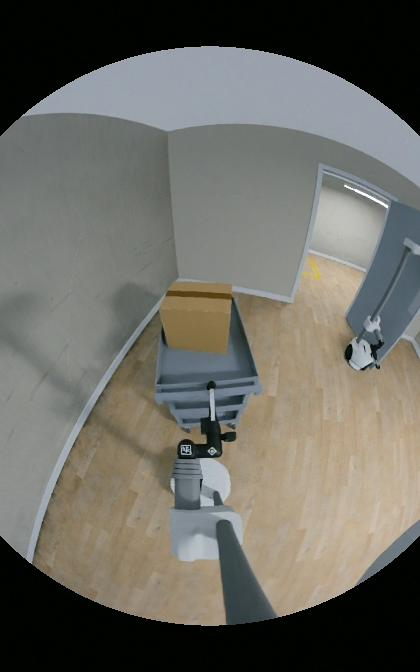

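move(
  blocking=false,
  r2={"base":{"translate_m":0.03,"strafe_m":-0.3},"pace":"slow","contact_limits":{"translate_m":0.3}},
  cameras=[],
)

wait(
  seconds=6,
  cameras=[],
)

move(
  blocking=false,
  r2={"base":{"rotate_rad":0.28},"pace":"slow"},
  cameras=[],
)

wait(
  seconds=5,
  cameras=[],
)

move(
  blocking=false,
  r2={"base":{"translate_m":0.03,"strafe_m":-0.28},"pace":"slow","contact_limits":{"translate_m":0.3}},
  cameras=[],
)

wait(
  seconds=6,
  cameras=[],
)

move(
  blocking=false,
  r2={"base":{"rotate_rad":0.28},"pace":"slow"},
  cameras=[],
)

wait(
  seconds=5,
  cameras=[],
)

move(
  blocking=false,
  r2={"base":{"translate_m":-1.0},"contact_limits":{"translate_m":0.3}},
  cameras=[],
)

wait(
  seconds=6,
  cameras=["r2_head_camera","r2_head_right_camera"],
)

Scene clock: 399.03 s.
move: r2 moving
r1: as last shown
r1.lidar_m: 4.92 2.85 0.25 - 0.25 0.25 0.46 1.37 1.28 2.79 1.68 2.02
r1.motor_effort: lift_m=+22(22) arm_m=-4(4) wheel_0=-32(33) wheel_1=+32(32) wheel_2=+6(6)
r1.servo_current: wrist_yaw_rad=33(59) wrist_pitch_rad=39(52) wrist_roll_rad=65(65) gripper_m=46(46)
r1.contact_limits: translate_m 0.9
r1.wrist_depth_mm: - - - - - - - / - - - - - - - / - - - - - - - / - - - - - - - / - - - - - - - / 1576 1576 1430 199 1537 1499 1499 / 1160 1098 179 179 162 1025 1060
r2.base_odometry: x=-1.665 y=-1.635 heading=-2.534
r2.turned_by_wheels: +0.000
r2.turned_by_imu: +0.000
r2.base_tilt: forward=-0.7 right=+0.0
r2.lidar_m: 0.39 0.39 1.24 1.25 1.53 2.91 3.33 3.93 3.49 3.53 1.85 0.45
r2.base_status: translate_m moving; strafe_m moving
r2.joint_positions: lift_m=+0.687 arm_m=+0.000 wrist_yaw_rad=+0.001 wrist_pitch_rad=+0.002 wrist_roll_rad=+1.569 gripper_m=-0.037
r2.joint_status: not commanded
r2.measured_speeds: translate_m=+0.005 strafe_m=-0.053 rotate_rad=+0.001 lift_m=+0.000 arm_m=+0.000 wrist_yaw_rad=+0.006 wrist_pitch_rad=+0.000 wrist_roll_rad=+0.000
r2.motor_effort: lift_m=+20(20) arm_m=+4(4) wheel_0=+13(13) wheel_1=-6(9) wheel_2=-6(8)
r2.servo_current: wrist_yaw_rad=52(52) wrist_pitch_rad=39(46) wrist_roll_rad=46(59) gripper_m=104(104)
r2.contact_limits: translate_m 0.3
r2.hand_pose: x=+0.4594 y=-0.0871 z=+0.8643 quat_wxyz=(+0.708, +0.706, +0.001, -0.001) (m; r2's base frame)
r2.wrist_depth_mm: - - - 169 229 1499 1229 / - - - - 227 1618 591 / - - - 167 228 778 - / - 436 433 167 226 820 - / - - 445 167 225 831 - / - 459 185 166 180 - - / - - 469 - 223 - -
pictures: none
No camera images: "cameras" was empty.

Scene clock: 402.73 s.
earlier move: r2 done
r1.base_odometry: x=-1.977 y=-0.549 heading=-2.471
r1.turned_by_wheels: +0.000
r1.turned_by_imu: +0.000
r1.base_tilt: forward=-1.6 right=+1.3
r1.lidar_m: 4.91 2.87 0.25 - 0.25 0.25 0.46 1.34 1.24 2.79 1.48 1.70
r1.base_status: not commanded
r1.joint_positions: lift_m=+0.250 arm_m=+0.000 wrist_yaw_rad=-0.002 wrist_pitch_rad=+0.002 wrist_roll_rad=+0.000 gripper_m=-0.020
r1.joint_status: not commanded
r1.measured_speeds: all 0
r1.motor_effort: lift_m=+22(22) arm_m=-4(4) wheel_0=-32(33) wheel_1=+32(33) wheel_2=+6(6)
r1.servo_current: wrist_yaw_rad=46(72) wrist_pitch_rad=33(52) wrist_roll_rad=26(65) gripper_m=46(52)
r1.contact_limits: translate_m 0.9
r1.hand_pose: x=+0.4591 y=-0.0880 z=+0.4273 quat_wxyz=(+1.000, +0.000, +0.001, -0.001) (m; r1's base frame)
r1.wrist_depth_mm: - - - - - - - / - - - - - - - / - - - - - - - / - - - - - - - / - - - - - - - / 1661 1661 1499 198 1537 1499 1336 / 1160 1078 179 179 162 1025 1042
r2.base_odometry: x=-1.853 y=-1.416 heading=-2.533
r2.turned_by_wheels: +0.000
r2.turned_by_imu: +0.002
r2.base_tilt: forward=-0.6 right=+0.1
r2.lidar_m: 0.31 0.30 1.49 1.53 1.85 3.43 3.48 3.61 3.25 3.26 1.57 0.47
r2.base_status: done
r2.joint_positions: lift_m=+0.687 arm_m=+0.000 wrist_yaw_rad=+0.007 wrist_pitch_rad=+0.002 wrist_roll_rad=+1.569 gripper_m=-0.037
r2.joint_status: not commanded
r2.measured_speeds: all 0
r2.motor_effort: lift_m=+20(20) arm_m=+4(4) wheel_0=+5(19) wheel_1=-3(9) wheel_2=-1(8)
r2.servo_current: wrist_yaw_rad=52(65) wrist_pitch_rad=39(46) wrist_roll_rad=39(65) gripper_m=104(104)
r2.contact_limits: translate_m 0.3
r2.hand_pose: x=+0.4599 y=-0.0854 z=+0.8643 quat_wxyz=(+0.708, +0.706, +0.003, +0.002) (m; r2's base frame)
r2.wrist_depth_mm: - - - 253 - 1708 1182 / - - - 290 312 319 319 / - - - 214 279 1756 1182 / - - - 198 258 1756 544 / - - - 183 239 788 - / - 433 185 169 179 - - / - 407 410 - 213 - -
wait: 3.70 of 6 s (r2 has come to rest)
pictures: none
No camera images: "cameras" was empty.

Scene clock: 403.23 s.
move: r2 moving
r1: as last shown
r1.lidar_m: 4.92 2.85 0.25 - 0.25 0.25 0.46 1.37 1.27 2.79 1.52 1.74
r1.motor_effort: lift_m=+22(22) arm_m=-4(4) wheel_0=-32(33) wheel_1=+33(33) wheel_2=+6(6)
r1.servo_current: wrist_yaw_rad=59(59) wrist_pitch_rad=39(46) wrist_roll_rad=46(65) gripper_m=39(46)
r1.contact_limits: translate_m 0.9
r1.wrist_depth_mm: - - - - - - - / - - - - - - - / - - - - - - - / - - - - - - - / - - - - - - - / 1618 1661 1499 198 1499 1537 1397 / 1138 1078 178 180 162 1008 1042
r2.base_odometry: x=-1.853 y=-1.416 heading=-2.409
r2.turned_by_wheels: +0.124
r2.turned_by_imu: +0.119
r2.base_tilt: forward=-0.7 right=+0.1
r2.lidar_m: 0.32 0.33 1.51 1.56 2.01 3.44 3.51 3.44 3.23 3.32 1.59 0.44
r2.base_status: rotate_rad moving
r2.joint_positions: lift_m=+0.687 arm_m=+0.000 wrist_yaw_rad=-0.013 wrist_pitch_rad=+0.002 wrist_roll_rad=+1.569 gripper_m=-0.037
r2.joint_status: not commanded
r2.measured_speeds: translate_m=-0.002 strafe_m=+0.001 rotate_rad=+0.493 lift_m=+0.000 arm_m=+0.000 wrist_yaw_rad=-0.046 wrist_pitch_rad=+0.000 wrist_roll_rad=+0.000
r2.motor_effort: lift_m=+20(20) arm_m=+4(4) wheel_0=-11(12) wheel_1=-8(9) wheel_2=-18(18)
r2.servo_current: wrist_yaw_rad=72(72) wrist_pitch_rad=39(46) wrist_roll_rad=52(65) gripper_m=98(104)
r2.hand_pose: x=+0.4581 y=-0.0911 z=+0.8643 quat_wxyz=(+0.708, +0.706, -0.004, -0.005) (m; r2's base frame)
r2.wrist_depth_mm: - - - 229 290 1661 1160 / - - - 211 287 317 1098 / - - - 196 263 1808 1205 / - - - 185 246 1661 - / - - 436 173 231 820 - / - 430 183 163 179 - - / - 415 415 - 208 - -
pictures: none
No camera images: "cameras" was empty.

Scene clock: 404.07 s.
earlier move: r2 done
r1.base_odometry: x=-1.977 y=-0.549 heading=-2.471
r1.turned_by_wheels: +0.000
r1.turned_by_imu: +0.000
r1.base_tilt: forward=-1.6 right=+1.3
r1.lidar_m: 4.93 2.83 0.25 - 0.25 0.25 0.43 1.34 1.28 2.78 1.61 1.72
r1.base_status: not commanded
r1.joint_positions: lift_m=+0.250 arm_m=+0.000 wrist_yaw_rad=-0.002 wrist_pitch_rad=+0.002 wrist_roll_rad=+0.000 gripper_m=-0.020
r1.joint_status: not commanded
r1.measured_speeds: all 0
r1.motor_effort: lift_m=+22(22) arm_m=-4(4) wheel_0=-33(33) wheel_1=+32(33) wheel_2=+6(6)
r1.servo_current: wrist_yaw_rad=46(72) wrist_pitch_rad=39(46) wrist_roll_rad=52(65) gripper_m=39(46)
r1.contact_limits: translate_m 0.9
r1.hand_pose: x=+0.4591 y=-0.0880 z=+0.4273 quat_wxyz=(+1.000, +0.000, +0.001, -0.001) (m; r1's base frame)
r1.wrist_depth_mm: - - - - - - - / - - - - - - - / - - - - - - - / - - - - - - - / - - - - - - - / 1576 1576 1464 198 1499 1537 1336 / 1160 1078 179 180 161 991 1042
r2.base_odometry: x=-1.853 y=-1.416 heading=-2.255
r2.turned_by_wheels: +0.155
r2.turned_by_imu: +0.150
r2.base_tilt: forward=-0.7 right=+0.1
r2.lidar_m: 0.38 0.38 1.48 1.62 2.33 3.43 3.70 3.28 3.24 1.58 1.76 0.42
r2.base_status: done
r2.joint_positions: lift_m=+0.687 arm_m=+0.000 wrist_yaw_rad=+0.001 wrist_pitch_rad=+0.002 wrist_roll_rad=+1.569 gripper_m=-0.037
r2.joint_status: not commanded
r2.measured_speeds: all 0
r2.motor_effort: lift_m=+20(20) arm_m=+3(4) wheel_0=-4(15) wheel_1=-5(9) wheel_2=-4(20)
r2.servo_current: wrist_yaw_rad=39(98) wrist_pitch_rad=33(46) wrist_roll_rad=39(65) gripper_m=91(104)
r2.hand_pose: x=+0.4593 y=-0.0872 z=+0.8643 quat_wxyz=(+0.708, +0.706, +0.001, -0.001) (m; r2's base frame)
r2.wrist_depth_mm: - - - 172 232 1576 1205 / - - - - 230 1661 1160 / - - - 169 229 798 - / - 439 430 168 228 820 - / - - 439 167 225 820 - / - 452 186 166 180 798 - / - - 466 - 223 - -
wait: 0.83 of 5 s (r2 has come to rest)
pictures: none
No camera images: "cameras" was empty.

Scene clock: 404.57 s.
move: r2 moving
r1: as last shown
r1.lidar_m: 4.92 2.84 0.25 - 0.25 0.25 0.47 1.37 1.27 2.80 1.57 1.73
r1.motor_effort: lift_m=+22(22) arm_m=-4(4) wheel_0=-33(33) wheel_1=+32(32) wheel_2=+6(6)
r1.servo_current: wrist_yaw_rad=46(52) wrist_pitch_rad=46(59) wrist_roll_rad=39(59) gripper_m=39(46)
r1.contact_limits: translate_m 0.9
r1.wrist_depth_mm: - - - - - - - / - - - - - - - / - - - - - - - / - - - - - - - / - - - - - - - / 1576 1618 1464 199 1499 1499 1336 / 1160 1078 179 179 162 1008 1060
r2.base_odometry: x=-1.864 y=-1.409 heading=-2.255
r2.turned_by_wheels: +0.000
r2.turned_by_imu: +0.000
r2.base_tilt: forward=-0.7 right=+0.1
r2.lidar_m: 0.39 0.37 1.50 1.62 2.35 3.42 3.71 3.28 3.22 1.55 1.76 0.43
r2.base_status: translate_m moving; strafe_m moving
r2.joint_positions: lift_m=+0.687 arm_m=+0.000 wrist_yaw_rad=+0.002 wrist_pitch_rad=+0.002 wrist_roll_rad=+1.569 gripper_m=-0.037
r2.joint_status: not commanded
r2.measured_speeds: translate_m=+0.006 strafe_m=-0.052 rotate_rad=+0.003 lift_m=+0.000 arm_m=+0.000 wrist_yaw_rad=+0.021 wrist_pitch_rad=+0.000 wrist_roll_rad=+0.000
r2.motor_effort: lift_m=+20(20) arm_m=+4(4) wheel_0=+13(13) wheel_1=-8(8) wheel_2=-5(7)
r2.servo_current: wrist_yaw_rad=59(65) wrist_pitch_rad=46(46) wrist_roll_rad=39(52) gripper_m=91(104)
r2.contact_limits: translate_m 0.3
r2.hand_pose: x=+0.4595 y=-0.0867 z=+0.8643 quat_wxyz=(+0.708, +0.706, +0.002, +0.000) (m; r2's base frame)
r2.wrist_depth_mm: - - - 169 229 1499 1138 / - - - - 228 1661 1160 / - - - 168 228 741 - / - 436 433 167 226 809 - / - - 442 167 225 820 - / - 455 185 165 179 820 - / - - 469 - 223 - -
pictures: none
No camera images: "cameras" was empty.

Scene clock: 408.07 s.
earlier move: r2 done
r1.base_odometry: x=-1.977 y=-0.549 heading=-2.471
r1.turned_by_wheels: +0.000
r1.turned_by_imu: +0.000
r1.base_tilt: forward=-1.6 right=+1.3
r1.lidar_m: 4.92 2.85 0.25 - 0.25 0.25 0.45 1.36 1.27 2.80 1.35 1.48
r1.base_status: not commanded
r1.joint_positions: lift_m=+0.250 arm_m=+0.000 wrist_yaw_rad=-0.002 wrist_pitch_rad=+0.002 wrist_roll_rad=+0.000 gripper_m=-0.020
r1.joint_status: not commanded
r1.measured_speeds: all 0
r1.motor_effort: lift_m=+22(22) arm_m=-4(4) wheel_0=-33(33) wheel_1=+32(33) wheel_2=+6(6)
r1.servo_current: wrist_yaw_rad=46(72) wrist_pitch_rad=39(59) wrist_roll_rad=46(65) gripper_m=46(52)
r1.contact_limits: translate_m 0.9
r1.hand_pose: x=+0.4591 y=-0.0880 z=+0.4273 quat_wxyz=(+1.000, +0.000, +0.001, -0.001) (m; r1's base frame)
r1.wrist_depth_mm: - - - - - - 1078 / - - - - - - - / - - - - - - - / - - - - - - - / - - - - - - - / 1576 1708 1430 198 1499 1499 1138 / 1160 1078 179 179 162 1008 1042
r2.base_odometry: x=-2.088 y=-1.263 heading=-2.254
r2.turned_by_wheels: +0.000
r2.turned_by_imu: +0.002
r2.base_tilt: forward=-0.7 right=+0.1
r2.lidar_m: 0.32 0.31 1.70 1.84 2.70 3.61 3.89 3.08 3.03 1.28 1.48 0.47
r2.base_status: done
r2.joint_positions: lift_m=+0.687 arm_m=+0.000 wrist_yaw_rad=+0.006 wrist_pitch_rad=+0.002 wrist_roll_rad=+1.569 gripper_m=-0.037
r2.joint_status: not commanded
r2.measured_speeds: all 0
r2.motor_effort: lift_m=+20(20) arm_m=+4(4) wheel_0=+5(16) wheel_1=-3(8) wheel_2=-1(7)
r2.servo_current: wrist_yaw_rad=39(72) wrist_pitch_rad=39(46) wrist_roll_rad=39(59) gripper_m=91(104)
r2.contact_limits: translate_m 0.3
r2.hand_pose: x=+0.4598 y=-0.0856 z=+0.8643 quat_wxyz=(+0.708, +0.706, +0.003, +0.001) (m; r2's base frame)
r2.wrist_depth_mm: - - - 249 - 1708 1160 / - - - 231 306 314 312 / - - - 212 277 1756 1182 / - - - 196 260 1756 544 / - - - 183 239 788 - / - 430 184 168 178 - - / - 156 413 - 213 - -
wait: 3.50 of 6 s (r2 has come to rest)
pictures: none
No camera images: "cameras" was empty.

Scene clock: 408.57 s.
move: r2 moving
r1: as last shown
r1.lidar_m: 4.92 2.84 0.25 - 0.25 0.25 0.46 1.38 1.28 2.78 1.38 1.46
r1.motor_effort: lift_m=+22(22) arm_m=-4(4) wheel_0=-32(33) wheel_1=+32(32) wheel_2=+6(6)
r1.servo_current: wrist_yaw_rad=46(65) wrist_pitch_rad=46(46) wrist_roll_rad=46(59) gripper_m=46(46)
r1.contact_limits: translate_m 0.9
r1.wrist_depth_mm: - - - - - - 1078 / - - - - - - - / - - - - - - - / - - - - - - - / - - - - - - - / 1618 1618 1499 198 1499 1464 1098 / 1138 1098 179 179 162 1008 1025
r2.base_odometry: x=-2.088 y=-1.263 heading=-2.130
r2.turned_by_wheels: +0.124
r2.turned_by_imu: +0.119
r2.base_tilt: forward=-0.7 right=+0.1
r2.lidar_m: 0.32 0.32 1.70 1.95 3.19 3.62 3.65 3.05 3.03 1.29 1.68 0.43
r2.base_status: rotate_rad moving
r2.joint_positions: lift_m=+0.687 arm_m=+0.000 wrist_yaw_rad=-0.013 wrist_pitch_rad=+0.002 wrist_roll_rad=+1.569 gripper_m=-0.037
r2.joint_status: not commanded
r2.measured_speeds: translate_m=-0.002 strafe_m=+0.001 rotate_rad=+0.492 lift_m=+0.000 arm_m=+0.000 wrist_yaw_rad=-0.051 wrist_pitch_rad=+0.000 wrist_roll_rad=+0.000
r2.motor_effort: lift_m=+20(20) arm_m=+3(4) wheel_0=-13(13) wheel_1=-8(9) wheel_2=-18(18)
r2.servo_current: wrist_yaw_rad=85(85) wrist_pitch_rad=39(52) wrist_roll_rad=46(52) gripper_m=98(104)
r2.hand_pose: x=+0.4582 y=-0.0911 z=+0.8643 quat_wxyz=(+0.708, +0.706, -0.004, -0.005) (m; r2's base frame)
r2.wrist_depth_mm: - - - 224 286 1537 1160 / - - - 207 276 1499 1098 / - - - 194 259 1756 1229 / - - - 185 244 1708 - / - - 439 170 229 809 - / - 424 184 163 179 - - / - - 415 - 208 - -
pictures: none
No camera images: "cameras" was empty.

Scene clock: 409.40 s.
earlier move: r2 done
r1.base_odometry: x=-1.977 y=-0.549 heading=-2.471
r1.turned_by_wheels: +0.000
r1.turned_by_imu: +0.000
r1.base_tilt: forward=-1.6 right=+1.3
r1.lidar_m: 4.93 2.83 0.25 - 0.25 0.25 0.45 1.33 1.28 2.79 1.45 1.47
r1.base_status: not commanded
r1.joint_positions: lift_m=+0.250 arm_m=+0.000 wrist_yaw_rad=-0.002 wrist_pitch_rad=+0.002 wrist_roll_rad=+0.000 gripper_m=-0.020
r1.joint_status: not commanded
r1.measured_speeds: all 0
r1.motor_effort: lift_m=+22(22) arm_m=-4(4) wheel_0=-32(33) wheel_1=+32(32) wheel_2=+6(6)
r1.servo_current: wrist_yaw_rad=52(65) wrist_pitch_rad=33(46) wrist_roll_rad=46(65) gripper_m=39(46)
r1.contact_limits: translate_m 0.9
r1.hand_pose: x=+0.4591 y=-0.0880 z=+0.4273 quat_wxyz=(+1.000, +0.000, +0.001, -0.001) (m; r1's base frame)
r1.wrist_depth_mm: - - - - - - 1098 / - - - - - - - / - - - - - - - / - - - - - - - / - - - - - - - / 1618 1618 1464 198 1537 1499 1118 / 1138 1078 179 180 162 1008 1042
r2.base_odometry: x=-2.088 y=-1.263 heading=-1.976
r2.turned_by_wheels: +0.155
r2.turned_by_imu: +0.150
r2.base_tilt: forward=-0.7 right=+0.0
r2.lidar_m: 0.39 0.40 1.75 2.13 3.61 3.64 3.37 3.03 3.07 1.29 2.17 0.43
r2.base_status: done
r2.joint_positions: lift_m=+0.687 arm_m=+0.000 wrist_yaw_rad=+0.000 wrist_pitch_rad=+0.002 wrist_roll_rad=+1.569 gripper_m=-0.037
r2.joint_status: not commanded
r2.measured_speeds: all 0
r2.motor_effort: lift_m=+20(20) arm_m=-4(4) wheel_0=-5(14) wheel_1=-5(9) wheel_2=-4(20)
r2.servo_current: wrist_yaw_rad=52(98) wrist_pitch_rad=33(52) wrist_roll_rad=52(52) gripper_m=91(104)
r2.hand_pose: x=+0.4593 y=-0.0873 z=+0.8643 quat_wxyz=(+0.708, +0.706, +0.001, -0.001) (m; r2's base frame)
r2.wrist_depth_mm: - - - 169 229 1430 1098 / - - - - 228 1661 1160 / - - - 168 226 798 - / - 436 430 167 226 820 - / - 442 442 166 224 809 - / - 452 185 165 179 798 - / - - 473 - 224 - -
wait: 0.83 of 5 s (r2 has come to rest)
pictures: none
No camera images: "cameras" was empty.

Scene clock: 409.90 s.
move: r2 moving
r1: as last shown
r1.lidar_m: 4.90 2.88 0.25 - 0.25 0.25 0.44 1.35 1.26 2.78 1.42 1.48
r1.motor_effort: lift_m=+22(22) arm_m=-4(4) wheel_0=-33(33) wheel_1=+32(32) wheel_2=+6(6)
r1.servo_current: wrist_yaw_rad=46(59) wrist_pitch_rad=52(52) wrist_roll_rad=46(65) gripper_m=46(46)
r1.contact_limits: translate_m 0.9
r1.wrist_depth_mm: - - - - - - 1118 / - - - - - - - / - - - - - - - / - - - - - - - / - - - - - - 1308 / 1618 1576 1464 198 1499 1537 1098 / 1160 1078 178 179 162 991 1008
r2.base_odometry: x=-2.076 y=-1.234 heading=-1.975
r2.turned_by_wheels: +0.000
r2.turned_by_imu: +0.000
r2.base_tilt: forward=-0.7 right=+0.1
r2.lidar_m: 0.39 0.41 1.77 2.14 3.61 3.65 3.31 3.02 3.04 1.29 2.18 0.42
r2.base_status: translate_m moving
r2.joint_positions: lift_m=+0.687 arm_m=+0.000 wrist_yaw_rad=+0.001 wrist_pitch_rad=+0.002 wrist_roll_rad=+1.569 gripper_m=-0.037
r2.joint_status: not commanded
r2.measured_speeds: translate_m=-0.119 strafe_m=-0.001 rotate_rad=+0.006 lift_m=+0.000 arm_m=+0.000 wrist_yaw_rad=+0.005 wrist_pitch_rad=+0.000 wrist_roll_rad=+0.000
r2.motor_effort: lift_m=+20(20) arm_m=-4(4) wheel_0=-8(11) wheel_1=-9(10) wheel_2=+17(17)
r2.servo_current: wrist_yaw_rad=52(52) wrist_pitch_rad=33(46) wrist_roll_rad=46(59) gripper_m=98(98)
r2.contact_limits: translate_m 0.3
r2.hand_pose: x=+0.4593 y=-0.0873 z=+0.8643 quat_wxyz=(+0.708, +0.706, +0.001, -0.001) (m; r2's base frame)
r2.wrist_depth_mm: - - - 169 229 1464 1205 / - - - - 229 1618 597 / - - - 168 229 798 - / - 439 430 168 228 820 - / - 445 442 168 227 831 - / - 455 184 167 179 - - / - - 480 - 227 - -
pictures: none
No camera images: "cameras" was empty.

Scene clock: 414.23 s.
earlier move: r2 done
r1.base_odometry: x=-1.977 y=-0.549 heading=-2.471
r1.turned_by_wheels: +0.000
r1.turned_by_imu: +0.000
r1.base_tilt: forward=-1.6 right=+1.3
r1.lidar_m: 1.52 2.85 0.25 - 0.25 0.25 0.47 1.37 1.26 2.79 2.88 1.27
r1.base_status: not commanded
r1.joint_positions: lift_m=+0.250 arm_m=+0.000 wrist_yaw_rad=-0.002 wrist_pitch_rad=+0.002 wrist_roll_rad=+0.000 gripper_m=-0.020
r1.joint_status: not commanded
r1.measured_speeds: all 0
r1.motor_effort: lift_m=+22(22) arm_m=-4(4) wheel_0=-32(33) wheel_1=+32(33) wheel_2=+6(6)
r1.servo_current: wrist_yaw_rad=39(72) wrist_pitch_rad=39(52) wrist_roll_rad=59(72) gripper_m=46(52)
r1.contact_limits: translate_m 0.9
r1.hand_pose: x=+0.4591 y=-0.0880 z=+0.4273 quat_wxyz=(+1.000, +0.000, +0.001, -0.001) (m; r1's base frame)
r1.wrist_depth_mm: - - - - - - - / - - - - 1576 - - / - - - - - - - / - - - - - - - / - - - - - - - / 1618 1618 1430 198 181 1255 - / 1138 1098 179 179 162 991 1060
r2.base_odometry: x=-1.695 y=-0.344 heading=-1.976
r2.turned_by_wheels: +0.000
r2.turned_by_imu: +0.001
r2.base_tilt: forward=-0.7 right=+0.0
r2.lidar_m: 0.40 0.46 2.50 3.08 3.00 3.02 2.48 2.26 2.29 2.79 1.50 0.39
r2.base_status: done
r2.joint_positions: lift_m=+0.687 arm_m=+0.000 wrist_yaw_rad=+0.002 wrist_pitch_rad=+0.002 wrist_roll_rad=+1.569 gripper_m=-0.037
r2.joint_status: not commanded
r2.measured_speeds: all 0
r2.motor_effort: lift_m=+20(20) arm_m=-4(4) wheel_0=-4(12) wheel_1=-3(11) wheel_2=+2(21)
r2.servo_current: wrist_yaw_rad=46(59) wrist_pitch_rad=39(52) wrist_roll_rad=52(65) gripper_m=98(104)
r2.contact_limits: translate_m 0.3
r2.hand_pose: x=+0.4595 y=-0.0869 z=+0.8643 quat_wxyz=(+0.708, +0.706, +0.002, +0.000) (m; r2's base frame)
r2.wrist_depth_mm: - - - 142 197 1499 1118 / - - - 146 202 - - / - 418 410 151 209 - - / - 445 433 156 216 - - / - - 466 161 222 - - / - - 183 166 179 - - / - - - - 236 1618 504
wait: 4.33 of 6 s (r2 has come to rest)
pictures: r2_head_camera, r2_head_right_camera
Images, in order (width x height): r2_head_camera 420x560, r2_head_right_camera 420x672.

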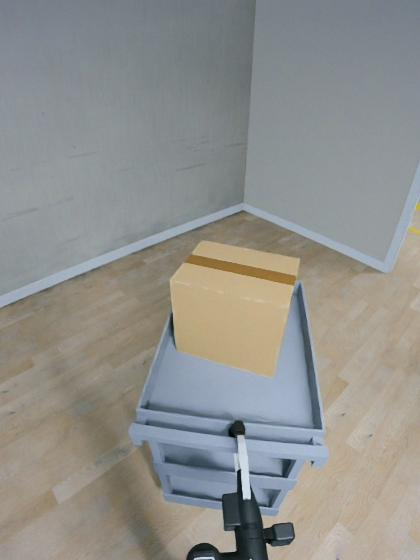

